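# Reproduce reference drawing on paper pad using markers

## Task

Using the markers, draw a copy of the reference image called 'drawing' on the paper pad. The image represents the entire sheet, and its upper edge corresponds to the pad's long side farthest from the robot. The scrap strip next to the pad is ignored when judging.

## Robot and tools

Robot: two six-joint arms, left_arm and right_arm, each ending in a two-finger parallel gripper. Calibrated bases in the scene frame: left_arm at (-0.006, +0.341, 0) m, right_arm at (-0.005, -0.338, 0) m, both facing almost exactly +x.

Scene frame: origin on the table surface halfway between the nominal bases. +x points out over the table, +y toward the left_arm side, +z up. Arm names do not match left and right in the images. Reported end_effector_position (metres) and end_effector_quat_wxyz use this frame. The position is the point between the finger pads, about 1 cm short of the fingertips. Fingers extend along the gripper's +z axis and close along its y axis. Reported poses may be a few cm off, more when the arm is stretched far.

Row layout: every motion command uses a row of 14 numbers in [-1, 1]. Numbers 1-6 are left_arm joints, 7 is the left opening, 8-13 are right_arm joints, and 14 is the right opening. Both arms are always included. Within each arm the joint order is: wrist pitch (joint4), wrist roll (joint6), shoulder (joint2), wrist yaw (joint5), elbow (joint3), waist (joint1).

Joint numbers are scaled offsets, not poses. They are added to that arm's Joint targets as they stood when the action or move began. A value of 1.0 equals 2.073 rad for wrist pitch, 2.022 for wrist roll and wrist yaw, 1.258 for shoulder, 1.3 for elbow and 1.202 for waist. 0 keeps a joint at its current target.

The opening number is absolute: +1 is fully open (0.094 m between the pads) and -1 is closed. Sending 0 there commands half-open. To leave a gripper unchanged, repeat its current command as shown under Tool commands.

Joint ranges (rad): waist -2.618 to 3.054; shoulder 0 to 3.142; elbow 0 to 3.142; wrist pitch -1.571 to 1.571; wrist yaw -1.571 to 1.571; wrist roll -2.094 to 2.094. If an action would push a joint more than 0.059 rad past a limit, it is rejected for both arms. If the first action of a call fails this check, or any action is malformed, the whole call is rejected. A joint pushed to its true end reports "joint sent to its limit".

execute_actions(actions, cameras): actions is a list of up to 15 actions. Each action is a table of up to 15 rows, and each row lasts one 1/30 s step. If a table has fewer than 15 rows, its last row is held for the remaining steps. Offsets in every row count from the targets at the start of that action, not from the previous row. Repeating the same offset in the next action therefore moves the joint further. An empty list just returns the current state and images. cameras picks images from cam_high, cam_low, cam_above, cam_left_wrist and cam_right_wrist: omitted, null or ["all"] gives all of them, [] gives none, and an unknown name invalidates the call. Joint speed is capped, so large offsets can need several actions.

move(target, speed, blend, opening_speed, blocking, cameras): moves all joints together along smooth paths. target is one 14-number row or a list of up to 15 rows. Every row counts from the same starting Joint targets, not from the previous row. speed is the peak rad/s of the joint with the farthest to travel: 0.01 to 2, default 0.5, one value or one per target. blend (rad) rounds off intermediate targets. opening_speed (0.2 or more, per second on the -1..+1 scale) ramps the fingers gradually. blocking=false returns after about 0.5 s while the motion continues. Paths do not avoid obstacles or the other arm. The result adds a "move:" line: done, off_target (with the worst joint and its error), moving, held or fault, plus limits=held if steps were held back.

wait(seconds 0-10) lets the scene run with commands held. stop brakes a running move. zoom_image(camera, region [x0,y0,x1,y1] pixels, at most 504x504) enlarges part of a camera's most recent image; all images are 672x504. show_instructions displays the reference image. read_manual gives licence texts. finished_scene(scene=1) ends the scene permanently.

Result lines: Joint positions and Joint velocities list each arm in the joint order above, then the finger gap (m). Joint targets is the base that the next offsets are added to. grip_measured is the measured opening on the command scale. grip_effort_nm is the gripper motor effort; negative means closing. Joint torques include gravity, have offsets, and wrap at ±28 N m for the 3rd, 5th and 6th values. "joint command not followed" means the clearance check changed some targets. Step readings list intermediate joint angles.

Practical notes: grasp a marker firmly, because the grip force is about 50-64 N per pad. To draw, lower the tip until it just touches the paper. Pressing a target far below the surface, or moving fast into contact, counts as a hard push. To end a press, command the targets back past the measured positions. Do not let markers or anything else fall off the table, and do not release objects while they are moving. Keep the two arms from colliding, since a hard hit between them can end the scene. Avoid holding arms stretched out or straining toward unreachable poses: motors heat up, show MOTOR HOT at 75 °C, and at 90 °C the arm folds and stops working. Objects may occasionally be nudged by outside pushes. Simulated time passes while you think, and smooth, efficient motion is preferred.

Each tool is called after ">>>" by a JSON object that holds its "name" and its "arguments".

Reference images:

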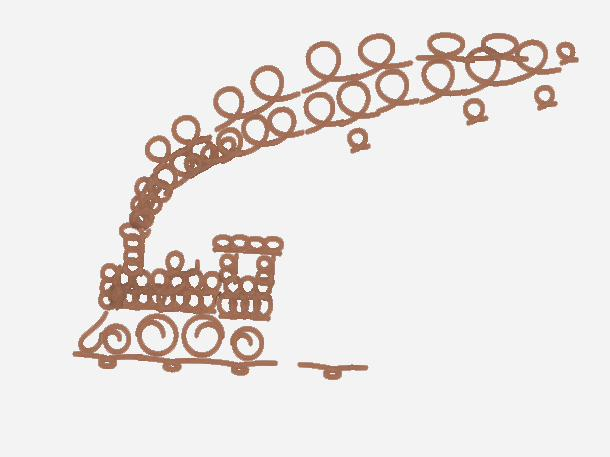

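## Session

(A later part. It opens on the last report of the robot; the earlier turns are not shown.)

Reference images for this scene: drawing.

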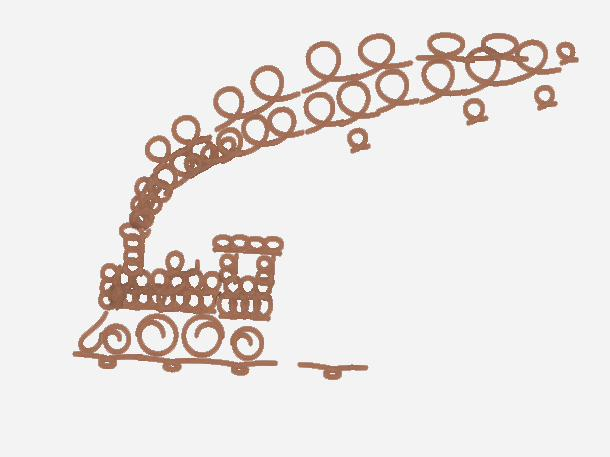

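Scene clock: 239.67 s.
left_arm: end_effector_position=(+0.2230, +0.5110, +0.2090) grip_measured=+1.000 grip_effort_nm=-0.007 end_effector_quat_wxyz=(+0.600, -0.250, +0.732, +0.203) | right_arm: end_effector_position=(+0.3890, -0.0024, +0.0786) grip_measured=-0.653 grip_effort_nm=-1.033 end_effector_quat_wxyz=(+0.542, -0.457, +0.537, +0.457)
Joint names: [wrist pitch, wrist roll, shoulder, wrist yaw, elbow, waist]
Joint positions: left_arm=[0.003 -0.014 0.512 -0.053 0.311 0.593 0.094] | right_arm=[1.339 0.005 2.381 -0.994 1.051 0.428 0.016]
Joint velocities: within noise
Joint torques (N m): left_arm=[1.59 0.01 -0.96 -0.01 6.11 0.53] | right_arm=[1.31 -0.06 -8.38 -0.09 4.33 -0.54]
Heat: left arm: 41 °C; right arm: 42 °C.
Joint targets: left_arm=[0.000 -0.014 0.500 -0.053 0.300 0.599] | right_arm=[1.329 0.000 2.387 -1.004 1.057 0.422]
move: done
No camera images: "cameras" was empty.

>>> {"name": "move", "arguments": {"target": [[0,0,0,0,0,0,1,0,0,0,-0.0289,0,-0.0174,-0.9],[0,0,0,0,0,0,1,0,0,0,-0.0569,0,-0.0418,-0.9],[0,0,0,0,0,0,1,0.043,0,0,-0.0569,0,-0.0418,-0.9],[0,0,0,0,0,0,1,0.043,0,0,-0.0569,0,-0.32,-0.9]], "speed": [0.1,0.1,0.25,0.5], "blend": [0.003,0,0,0], "cameras": ["cam_above"]}}

>>> {"name": "zoom_image", "arguments": {"camera": "cam_above", "region": [320, 210, 390, 270]}}

Scene clock: 242.70 s.
left_arm: end_effector_position=(+0.2230, +0.5110, +0.2090) grip_measured=+1.000 grip_effort_nm=-0.002 end_effector_quat_wxyz=(+0.600, -0.250, +0.732, +0.203) | right_arm: end_effector_position=(+0.4688, -0.1708, +0.0866) grip_measured=-0.653 grip_effort_nm=-1.038 end_effector_quat_wxyz=(+0.615, -0.389, +0.578, +0.368)
Joint names: [wrist pitch, wrist roll, shoulder, wrist yaw, elbow, waist]
Joint positions: left_arm=[0.003 -0.014 0.512 -0.053 0.311 0.593 0.094] | right_arm=[1.394 0.005 2.381 -1.118 1.051 0.03 0.016]
Joint velocities: within noise
Joint torques (N m): left_arm=[1.56 0.04 -0.91 -0.02 5.9 0.44] | right_arm=[1.54 -0.06 -8.29 0.01 4.25 0.66]
Heat: left arm: 41 °C; right arm: 42 °C.
Joint targets: left_arm=[0.000 -0.014 0.500 -0.053 0.300 0.599] | right_arm=[1.418 0.000 2.387 -1.120 1.057 0.037]
move: done
Images, in order (width x height): cam_above 672x504.

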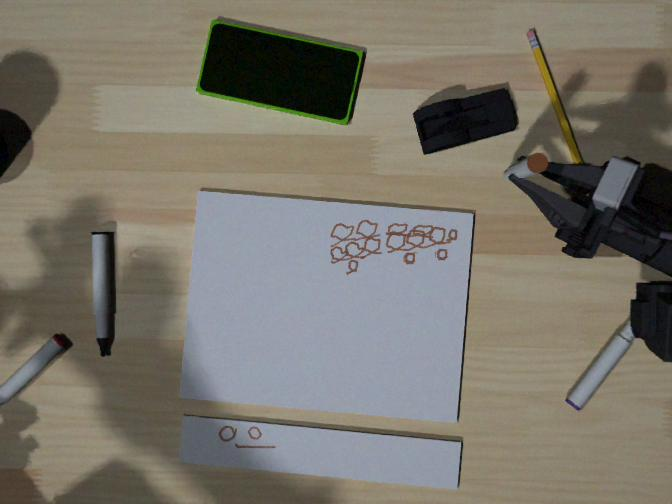

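Scaled by 7.200 from the camera's 672x504 image, which has a finer 960x720 frame.

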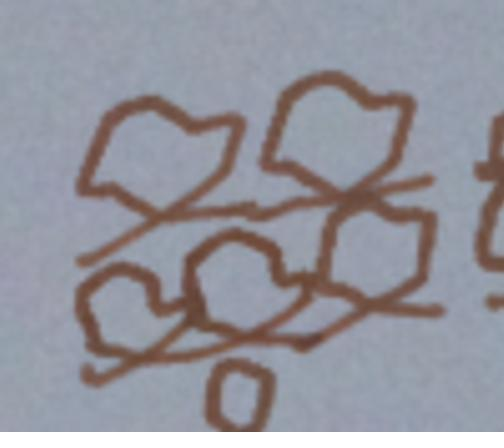

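>>> {"name": "move", "arguments": {"target": [[0,0,0,0,0,0,1,0,0,0,0.0912,0,0.5039,-0.9],[0,0,0,0,0,0,1,0,0,0,0.0779,0,0.4873,-0.9],[0,0,0,0,0,0,1,-0.0459,0,0,0.0779,0,0.4873,-0.9],[0,0,0,0,0,0,1,-0.0459,0,0,0.0607,0,0.4733,-0.9],[0,0,0,0,0,0,1,-0.0459,0,0,0.0502,0,0.4632,-0.9],[0,0,0,0,0,0,1,-0.0459,0,0,0.0608,0,0.4705,-0.9],[0,0,0,0,0,0,1,-0.0459,0,0,0.0791,0,0.4767,-0.9],[0,0,0,0,0,0,1,-0.0459,0,0,0.0922,0,0.4879,-0.9],[0,0,0,0,0,0,1,-0.0459,0,0,0.0817,0,0.4805,-0.9],[0,0,0,0,0,0,1,-0.0459,0,0,0.0692,0,0.4775,-0.9],[0,0,0,0,0,0,1,-0.0463,0,0,0.0318,0,0.4523,-0.9],[0,0,0,0,0,0,1,-0.0463,0,0,0.0214,0,0.4423,-0.9],[0,0,0,0,0,0,1,-0.0463,0,0,0.0319,0,0.4496,-0.9],[0,0,0,0,0,0,1,-0.0463,0,0,0.0503,0,0.4557,-0.9],[0,0,0,0,0,0,1,-0.0463,0,0,0.0634,0,0.4669,-0.9]], "speed": [0.6,0.15,0.15,0.08,0.08,0.08,0.08,0.08,0.08,0.08,0.08,0.08,0.08,0.08,0.08], "blend": [0,0,0,0.003,0.003,0.003,0.003,0.003,0.003,0.003,0.003,0.003,0.003,0.003,0], "cameras": ["cam_above"]}}

>>> {"name": "zoom_image", "arguments": {"camera": "cam_above", "region": [260, 270, 360, 345]}}

Scene clock: 253.63 s.
left_arm: end_effector_position=(+0.2230, +0.5110, +0.2090) grip_measured=+1.000 grip_effort_nm=-0.012 end_effector_quat_wxyz=(+0.600, -0.250, +0.732, +0.203) | right_arm: end_effector_position=(+0.3271, +0.0575, +0.0783) grip_measured=-0.653 grip_effort_nm=-1.028 end_effector_quat_wxyz=(+0.499, -0.501, +0.496, +0.503)
Joint names: [wrist pitch, wrist roll, shoulder, wrist yaw, elbow, waist]
Joint positions: left_arm=[0.003 -0.014 0.512 -0.053 0.311 0.593 0.094] | right_arm=[1.338 0.005 2.381 -1.003 1.051 0.592 0.016]
Joint velocities: within noise
Joint torques (N m): left_arm=[1.59 0.07 -0.68 -0.08 5.93 0.54] | right_arm=[1.25 -0.05 -8.36 0.12 4.33 0.5]
Heat: left arm: 41 °C; right arm: 42 °C.
Joint targets: left_arm=[0.000 -0.014 0.500 -0.053 0.300 0.599] | right_arm=[1.322 0.000 2.387 -0.991 1.057 0.598]
move: done
Images, in order (width x height): cam_above 672x504.

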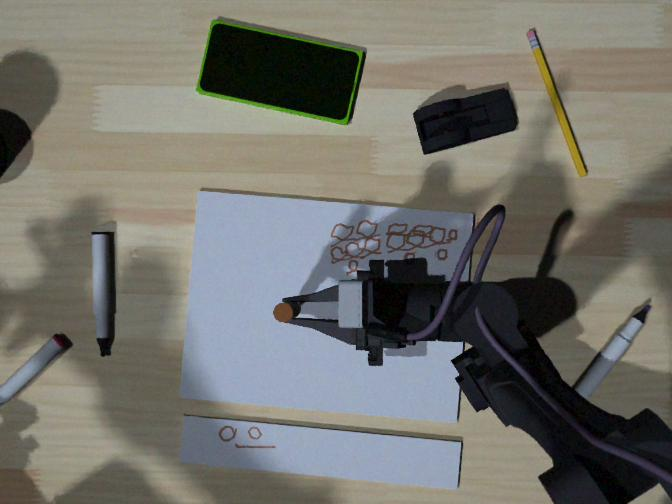

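Scaled by 5.040 from the camera's 672x504 image, which has a finer 960x720 frame.

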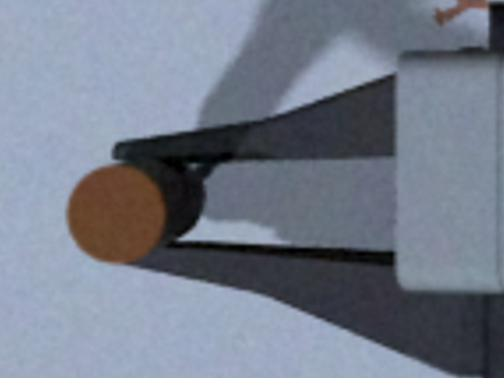

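>>> {"name": "move", "arguments": {"target": [[0,0,0,0,0,0,1,0,0,0,-0.0106,0,-0.0073,-0.9],[0,0,0,0,0,0,1,0,0,0,-0.0230,0,-0.0104,-0.9],[0,0,0,0,0,0,1,-0.0005,0,0,-0.0613,0,-0.0354,-0.9],[0,0,0,0,0,0,1,-0.0005,0,0,-0.0706,0,-0.0450,-0.9],[0,0,0,0,0,0,1,-0.0005,0,0,-0.0599,0,-0.0378,-0.9],[0,0,0,0,0,0,1,-0.0005,0,0,-0.0432,0,-0.0325,-0.9],[0,0,0,0,0,0,1,-0.0005,0,0,-0.0315,0,-0.0220,-0.9],[0,0,0,0,0,0,1,-0.0005,0,0,-0.0421,0,-0.0293,-0.9],[0,0,0,0,0,0,1,-0.0005,0,0,-0.0536,0,-0.0317,-0.9],[0,0,0,0,0,0,1,-0.001,0,0,-0.0883,0,-0.0547,-0.9],[0,0,0,0,0,0,1,-0.001,0,0,-0.0975,0,-0.0643,-0.9],[0,0,0,0,0,0,1,-0.001,0,0,-0.0869,0,-0.0571,-0.9],[0,0,0,0,0,0,1,-0.001,0,0,-0.0701,0,-0.0518,-0.9],[0,0,0,0,0,0,1,-0.001,0,0,-0.0585,0,-0.0413,-0.9],[0,0,0,0,0,0,1,-0.001,0,0,-0.0691,0,-0.0486,-0.9]], "speed": 0.08, "blend": 0.003, "cameras": []}}

>>> {"name": "move", "arguments": {"target": [[0,0,0,0,0,0,1,0,0,0,-0.0114,0,-0.0024,-0.9],[0,0,0,0,0,0,1,0,0,0,-0.0305,0,-0.0145,-0.9],[0,0,0,0,0,0,1,0.0482,0,0,-0.0305,0,-0.0145,-0.9],[0,0,0,0,0,0,1,0.0482,0,0,-0.0305,0,-0.34,-0.9]], "speed": [0.08,0.08,0.25,0.6], "blend": [0.003,0,0,0], "cameras": ["cam_above"]}}

>>> {"name": "zoom_image", "arguments": {"camera": "cam_above", "region": [270, 285, 340, 345]}}

Scene clock: 260.53 s.
left_arm: end_effector_position=(+0.2230, +0.5110, +0.2090) grip_measured=+1.000 grip_effort_nm=-0.007 end_effector_quat_wxyz=(+0.600, -0.250, +0.732, +0.203) | right_arm: end_effector_position=(+0.3246, +0.0395, +0.0780) grip_measured=-0.653 grip_effort_nm=-1.028 end_effector_quat_wxyz=(-0.480, +0.520, -0.478, -0.521)
Joint names: [wrist pitch, wrist roll, shoulder, wrist yaw, elbow, waist]
Joint positions: left_arm=[0.003 -0.014 0.512 -0.053 0.311 0.593 0.094] | right_arm=[1.336 0.005 2.381 -1.129 1.051 0.541 0.016]
Joint velocities: within noise
Joint torques (N m): left_arm=[1.58 0.06 -0.95 -0.03 6.05 0.55] | right_arm=[1.18 -0.05 -8.31 -0.02 4.25 -0.09]
Heat: left arm: 41 °C; right arm: 42 °C.
Joint targets: left_arm=[0.000 -0.014 0.500 -0.053 0.300 0.599] | right_arm=[1.320 0.000 2.387 -1.131 1.057 0.540]
move: done
No camera images: "cameras" was empty.

Scene clock: 262.97 s.
left_arm: end_effector_position=(+0.2230, +0.5110, +0.2090) grip_measured=+1.000 grip_effort_nm=-0.002 end_effector_quat_wxyz=(+0.600, -0.250, +0.732, +0.203) | right_arm: end_effector_position=(+0.4383, -0.1224, +0.0862) grip_measured=-0.653 grip_effort_nm=-1.033 end_effector_quat_wxyz=(+0.582, -0.439, +0.543, +0.417)
Joint names: [wrist pitch, wrist roll, shoulder, wrist yaw, elbow, waist]
Joint positions: left_arm=[0.003 -0.014 0.512 -0.053 0.311 0.593 0.094] | right_arm=[1.397 0.005 2.381 -1.191 1.051 0.125 0.016]
Joint velocities: within noise
Joint torques (N m): left_arm=[1.54 0.05 -0.68 -0.07 5.91 0.49] | right_arm=[1.49 -0.06 -8.27 0.01 4.19 0.47]
Heat: left arm: 41 °C; right arm: 42 °C.
Joint targets: left_arm=[0.000 -0.014 0.500 -0.053 0.300 0.599] | right_arm=[1.420 0.000 2.387 -1.193 1.057 0.131]
move: done
Images, in order (width x height): cam_above 672x504.

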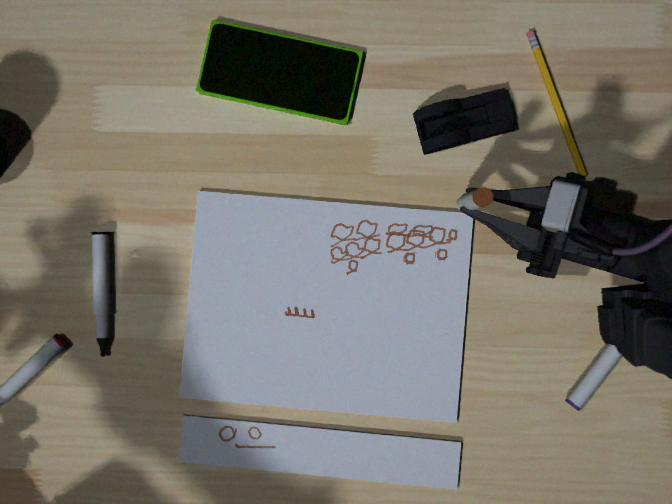

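Scaled by 7.200 from the camera's 672x504 image, which has a finer 960x720 frame.

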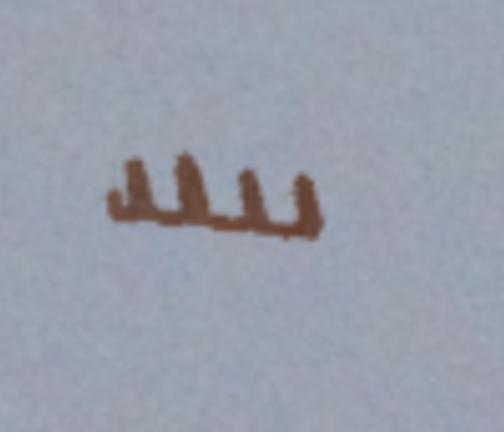

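>>> {"name": "move", "arguments": {"target": [[0,0,0,0,0,0,1,0,0,0,0.1176,0,0.4171,-0.9],[0,0,0,0,0,0,1,0,0,0,0.1016,0,0.4004,-0.9],[0,0,0,0,0,0,1,-0.0462,0,0,0.1016,0,0.4004,-0.9],[0,0,0,0,0,0,1,-0.0462,0,0,0.0827,0,0.3804,-0.9],[0,0,0,0,0,0,1,-0.0462,0,0,0.1007,0,0.3968,-0.9],[0,0,0,0,0,0,1,-0.0462,0,0,0.1190,0,0.4030,-0.9],[0,0,0,0,0,0,1,-0.0462,0,0,0.1321,0,0.4141,-0.9],[0,0,0,0,0,0,1,-0.0462,0,0,0.1141,0,0.3977,-0.9],[0,0,0,0,0,0,1,-0.0462,0,0,0.1017,0,0.3946,-0.9],[0,0,0,0,0,0,1,-0.0462,0,0,0.0643,0,0.3695,-0.9],[0,0,0,0,0,0,1,-0.0462,0,0,0.0539,0,0.3594,-0.9],[0,0,0,0,0,0,1,-0.0462,0,0,0.0719,0,0.3759,-0.9],[0,0,0,0,0,0,1,-0.0462,0,0,0.0902,0,0.3820,-0.9],[0,0,0,0,0,0,1,-0.0462,0,0,0.1033,0,0.3932,-0.9],[0,0,0,0,0,0,1,-0.0462,0,0,0.0853,0,0.3767,-0.9]], "speed": [0.6,0.15,0.15,0.08,0.08,0.08,0.08,0.08,0.08,0.08,0.08,0.08,0.08,0.08,0.08], "blend": [0,0,0,0.003,0.003,0.003,0.003,0.003,0.003,0.003,0.003,0.003,0.003,0.003,0], "cameras": []}}

>>> {"name": "move", "arguments": {"target": [[0,0,0,0,0,0,1,0,0,0,-0.0124,0,-0.0031,-0.9],[0,0,0,0,0,0,1,-0.0005,0,0,-0.0507,0,-0.0280,-0.9],[0,0,0,0,0,0,1,-0.0005,0,0,-0.0600,0,-0.0377,-0.9],[0,0,0,0,0,0,1,-0.0005,0,0,-0.0419,0,-0.0213,-0.9],[0,0,0,0,0,0,1,-0.0005,0,0,-0.0252,0,-0.0161,-0.9],[0,0,0,0,0,0,1,-0.0005,0,0,-0.0135,0,-0.0056,-0.9],[0,0,0,0,0,0,1,-0.0005,0,0,-0.0316,0,-0.0220,-0.9],[0,0,0,0,0,0,1,-0.0005,0,0,-0.0430,0,-0.0244,-0.9],[0,0,0,0,0,0,1,-0.001,0,0,-0.0777,0,-0.0473,-0.9],[0,0,0,0,0,0,1,-0.001,0,0,-0.0869,0,-0.0570,-0.9],[0,0,0,0,0,0,1,-0.001,0,0,-0.0689,0,-0.0406,-0.9],[0,0,0,0,0,0,1,-0.001,0,0,-0.0521,0,-0.0354,-0.9],[0,0,0,0,0,0,1,-0.001,0,0,-0.0405,0,-0.0249,-0.9],[0,0,0,0,0,0,1,-0.001,0,0,-0.0585,0,-0.0413,-0.9],[0,0,0,0,0,0,1,-0.001,0,0,-0.0780,0,-0.0468,-0.9]], "speed": 0.08, "blend": 0.003, "cameras": []}}

>>> {"name": "move", "arguments": {"target": [[0,0,0,0,0,0,1,0.047,0,0,0,0,0,-0.9],[0,0,0,0,0,0,1,0.047,0,0,0,0,-0.34,-0.9]], "speed": [0.25,0.6], "cameras": ["cam_above"]}}

>>> {"name": "zoom_image", "arguments": {"camera": "cam_above", "region": [270, 285, 340, 345]}}

Scene clock: 272.57 s.
left_arm: end_effector_position=(+0.2230, +0.5110, +0.2090) grip_measured=+1.000 grip_effort_nm=-0.012 end_effector_quat_wxyz=(+0.600, -0.250, +0.732, +0.203) | right_arm: end_effector_position=(+0.3267, +0.0569, +0.0784) grip_measured=-0.653 grip_effort_nm=-1.033 end_effector_quat_wxyz=(+0.499, -0.503, +0.495, +0.504)
Joint names: [wrist pitch, wrist roll, shoulder, wrist yaw, elbow, waist]
Joint positions: left_arm=[0.003 -0.014 0.512 -0.053 0.311 0.593 0.094] | right_arm=[1.338 0.005 2.381 -1.009 1.051 0.59 0.016]
Joint velocities: within noise
Joint torques (N m): left_arm=[1.61 0.08 -0.91 -0.05 6.04 0.43] | right_arm=[1.27 -0.06 -8.36 -0.1 4.33 -0.55]
Heat: left arm: 41 °C; right arm: 42 °C.
Joint targets: left_arm=[0.000 -0.014 0.500 -0.053 0.300 0.599] | right_arm=[1.324 0.000 2.387 -1.020 1.057 0.584]
move: done
No camera images: "cameras" was empty.

Scene clock: 279.70 s.
left_arm: end_effector_position=(+0.2230, +0.5110, +0.2090) grip_measured=+1.000 grip_effort_nm=-0.002 end_effector_quat_wxyz=(+0.600, -0.250, +0.732, +0.203) | right_arm: end_effector_position=(+0.3204, +0.0366, +0.0780) grip_measured=-0.653 grip_effort_nm=-1.028 end_effector_quat_wxyz=(-0.472, +0.527, -0.470, -0.528)
Joint names: [wrist pitch, wrist roll, shoulder, wrist yaw, elbow, waist]
Joint positions: left_arm=[0.003 -0.014 0.512 -0.053 0.311 0.593 0.094] | right_arm=[1.337 0.005 2.381 -1.167 1.051 0.534 0.016]
Joint velocities: within noise
Joint torques (N m): left_arm=[1.62 0.01 -0.9 -0.03 6.08 0.38] | right_arm=[1.18 -0.06 -8.29 -0.1 4.25 -0.55]
Heat: left arm: 41 °C; right arm: 42 °C.
Joint targets: left_arm=[0.000 -0.014 0.500 -0.053 0.300 0.599] | right_arm=[1.322 0.000 2.387 -1.178 1.057 0.528]
move: done
No camera images: "cameras" was empty.

Scene clock: 281.40 s.
left_arm: end_effector_position=(+0.2230, +0.5110, +0.2090) grip_measured=+1.000 grip_effort_nm=-0.007 end_effector_quat_wxyz=(+0.600, -0.250, +0.732, +0.203) | right_arm: end_effector_position=(+0.4434, -0.1286, +0.0863) grip_measured=-0.653 grip_effort_nm=-1.033 end_effector_quat_wxyz=(+0.588, -0.431, +0.549, +0.409)
Joint names: [wrist pitch, wrist roll, shoulder, wrist yaw, elbow, waist]
Joint positions: left_arm=[0.003 -0.014 0.512 -0.053 0.311 0.593 0.094] | right_arm=[1.397 0.005 2.381 -1.176 1.051 0.113 0.016]
Joint velocities: within noise
Joint torques (N m): left_arm=[1.57 0.05 -0.66 -0.05 6 0.5] | right_arm=[1.49 -0.06 -8.28 0.02 4.21 0.58]
Heat: left arm: 41 °C; right arm: 42 °C.
Joint targets: left_arm=[0.000 -0.014 0.500 -0.053 0.300 0.599] | right_arm=[1.419 0.000 2.387 -1.178 1.057 0.119]
move: done
Images, in order (width x height): cam_above 672x504.

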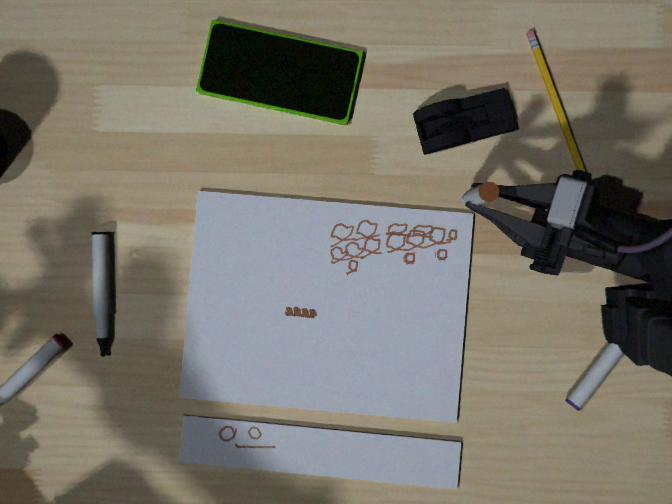

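Scaled by 7.200 from the camera's 672x504 image, which has a finer 960x720 frame.

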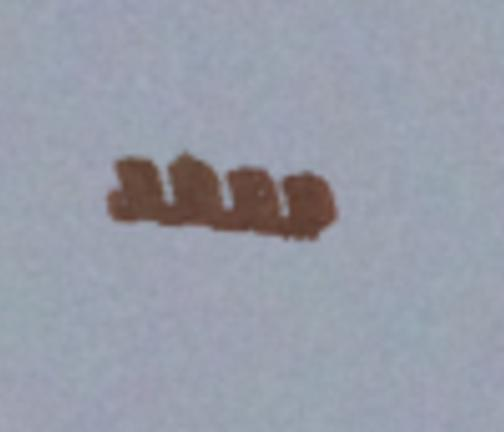

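>>> {"name": "move", "arguments": {"target": [[0,0,0,0,0,0,1,0,0,0,0.0336,0,0.4381,-0.9],[0,0,0,0,0,0,1,0,0,0,0.0196,0,0.4215,-0.9],[0,0,0,0,0,0,1,-0.0455,0,0,0.0196,0,0.4215,-0.9],[0,0,0,0,0,0,1,-0.0455,0,0,0.0035,0,0.4060,-0.9],[0,0,0,0,0,0,1,-0.0455,0,0,-0.0024,0,0.3983,-0.9],[0,0,0,0,0,0,1,-0.0455,0,0,0.0203,0,0.4030,-0.9],[0,0,0,0,0,0,1,-0.0455,0,0,0.0354,0,0.4156,-0.9],[0,0,0,0,0,0,1,-0.0455,0,0,0.0424,0,0.4233,-0.9],[0,0,0,0,0,0,1,-0.0455,0,0,0.0198,0,0.4186,-0.9],[0,0,0,0,0,0,1,-0.0455,0,0,0.0084,0,0.4077,-0.9],[0,0,0,0,0,0,1,-0.0455,0,0,-0.0155,0,0.3924,-0.9],[0,0,0,0,0,0,1,-0.0455,0,0,-0.0214,0,0.3848,-0.9],[0,0,0,0,0,0,1,-0.0455,0,0,0.0013,0,0.3894,-0.9],[0,0,0,0,0,0,1,-0.0455,0,0,0.0164,0,0.4020,-0.9],[0,0,0,0,0,0,1,-0.0455,0,0,0.0234,0,0.4097,-0.9]], "speed": [0.6,0.15,0.15,0.08,0.08,0.08,0.08,0.08,0.08,0.08,0.08,0.08,0.08,0.08,0.08], "blend": [0,0,0,0.003,0.003,0.003,0.003,0.003,0.003,0.003,0.003,0.003,0.003,0.003,0], "cameras": []}}

>>> {"name": "move", "arguments": {"target": [[0,0,0,0,0,0,1,0,0,0,-0.0227,0,-0.0047,-0.9],[0,0,0,0,0,0,1,0,0,0,-0.0341,0,-0.0156,-0.9],[0,0,0,0,0,0,1,-0.001,0,0,-0.0571,0,-0.0295,-0.9],[0,0,0,0,0,0,1,-0.001,0,0,-0.0624,0,-0.0369,-0.9],[0,0,0,0,0,0,1,-0.001,0,0,-0.0399,0,-0.0327,-0.9],[0,0,0,0,0,0,1,-0.001,0,0,-0.0258,0,-0.0208,-0.9],[0,0,0,0,0,0,1,-0.001,0,0,-0.0193,0,-0.0133,-0.9],[0,0,0,0,0,0,1,-0.001,0,0,-0.0418,0,-0.0176,-0.9],[0,0,0,0,0,0,1,-0.001,0,0,-0.0526,0,-0.0280,-0.9],[0,0,0,0,0,0,1,-0.0015,0,0,-0.0751,0,-0.0421,-0.9],[0,0,0,0,0,0,1,-0.0015,0,0,-0.0804,0,-0.0496,-0.9],[0,0,0,0,0,0,1,-0.0015,0,0,-0.0579,0,-0.0453,-0.9],[0,0,0,0,0,0,1,-0.0015,0,0,-0.0438,0,-0.0334,-0.9],[0,0,0,0,0,0,1,-0.0015,0,0,-0.0373,0,-0.0260,-0.9],[0,0,0,0,0,0,1,-0.0015,0,0,-0.0598,0,-0.0302,-0.9]], "speed": 0.08, "blend": 0.003, "cameras": []}}

>>> {"name": "move", "arguments": {"target": [[0,0,0,0,0,0,1,0,0,0,-0.0108,0,-0.0105,-0.9],[0,0,0,0,0,0,1,0,0,0,-0.0263,0,-0.0172,-0.9],[0,0,0,0,0,0,1,0.047,0,0,-0.0263,0,-0.0172,-0.9],[0,0,0,0,0,0,1,0.047,0,0,-0.0263,0,-0.34,-0.9]], "speed": [0.08,0.08,0.25,0.6], "blend": [0.003,0,0,0], "cameras": ["cam_above"]}}

>>> {"name": "zoom_image", "arguments": {"camera": "cam_above", "region": [270, 295, 340, 355]}}

Scene clock: 290.97 s.
left_arm: end_effector_position=(+0.2230, +0.5110, +0.2090) grip_measured=+1.000 grip_effort_nm=-0.007 end_effector_quat_wxyz=(+0.600, -0.250, +0.732, +0.203) | right_arm: end_effector_position=(+0.2977, +0.0598, +0.0781) grip_measured=-0.653 grip_effort_nm=-1.033 end_effector_quat_wxyz=(-0.460, +0.537, -0.458, -0.538)
Joint names: [wrist pitch, wrist roll, shoulder, wrist yaw, elbow, waist]
Joint positions: left_arm=[0.003 -0.014 0.512 -0.053 0.311 0.593 0.094] | right_arm=[1.337 0.005 2.381 -1.139 1.051 0.605 0.016]
Joint velocities: within noise
Joint torques (N m): left_arm=[1.59 0.03 -0.77 -0.04 5.97 0.59] | right_arm=[1.21 -0.05 -8.31 0.08 4.25 0.5]
Heat: left arm: 41 °C; right arm: 42 °C.
Joint targets: left_arm=[0.000 -0.014 0.500 -0.053 0.300 0.599] | right_arm=[1.325 0.000 2.387 -1.131 1.057 0.612]
move: done
No camera images: "cameras" was empty.

Scene clock: 297.27 s.
left_arm: end_effector_position=(+0.2230, +0.5110, +0.2090) grip_measured=+1.000 grip_effort_nm=-0.002 end_effector_quat_wxyz=(+0.600, -0.250, +0.732, +0.203) | right_arm: end_effector_position=(+0.2927, +0.0465, +0.0778) grip_measured=-0.653 grip_effort_nm=-1.038 end_effector_quat_wxyz=(-0.441, +0.553, -0.440, -0.554)
Joint names: [wrist pitch, wrist roll, shoulder, wrist yaw, elbow, waist]
Joint positions: left_arm=[0.003 -0.014 0.512 -0.053 0.311 0.593 0.094] | right_arm=[1.336 0.005 2.381 -1.241 1.051 0.573 0.016]
Joint velocities: within noise
Joint torques (N m): left_arm=[1.58 0.06 -1.02 -0.07 6.09 0.54] | right_arm=[1.15 -0.06 -8.27 -0.09 4.19 0.2]
Heat: left arm: 41 °C; right arm: 42 °C.
Joint targets: left_arm=[0.000 -0.014 0.500 -0.053 0.300 0.599] | right_arm=[1.322 0.000 2.387 -1.252 1.057 0.575]
move: done
No camera images: "cameras" was empty.

Scene clock: 299.57 s.
left_arm: end_effector_position=(+0.2230, +0.5110, +0.2090) grip_measured=+1.000 grip_effort_nm=-0.007 end_effector_quat_wxyz=(+0.600, -0.250, +0.732, +0.203) | right_arm: end_effector_position=(+0.4109, -0.1035, +0.0851) grip_measured=-0.653 grip_effort_nm=-1.038 end_effector_quat_wxyz=(+0.549, -0.480, +0.511, +0.456)
Joint names: [wrist pitch, wrist roll, shoulder, wrist yaw, elbow, waist]
Joint positions: left_arm=[0.003 -0.014 0.512 -0.053 0.311 0.593 0.094] | right_arm=[1.398 0.005 2.381 -1.302 1.051 0.16 0.016]
Joint velocities: within noise
Joint torques (N m): left_arm=[1.58 0.01 -0.81 -0.04 6.16 0.64] | right_arm=[1.41 -0.06 -8.21 0.01 4.14 0.55]
Heat: left arm: 41 °C; right arm: 42 °C.
Joint targets: left_arm=[0.000 -0.014 0.500 -0.053 0.300 0.599] | right_arm=[1.420 0.000 2.387 -1.305 1.057 0.166]
move: done
Images, in order (width x height): cam_above 672x504.

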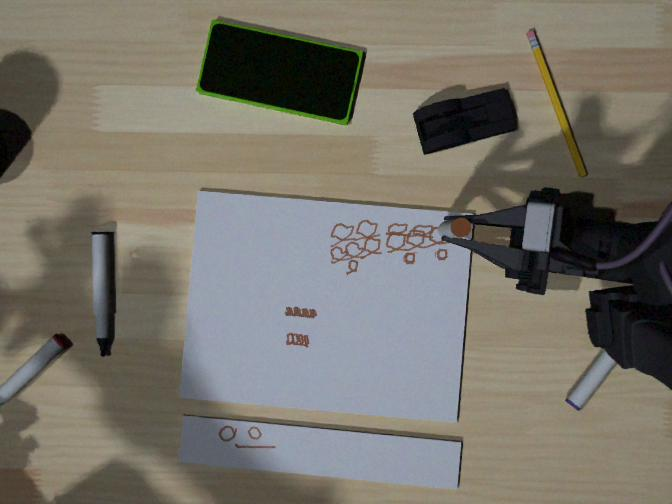

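Scaled by 7.200 from the camera's 672x504 image, which has a finer 960x720 frame.

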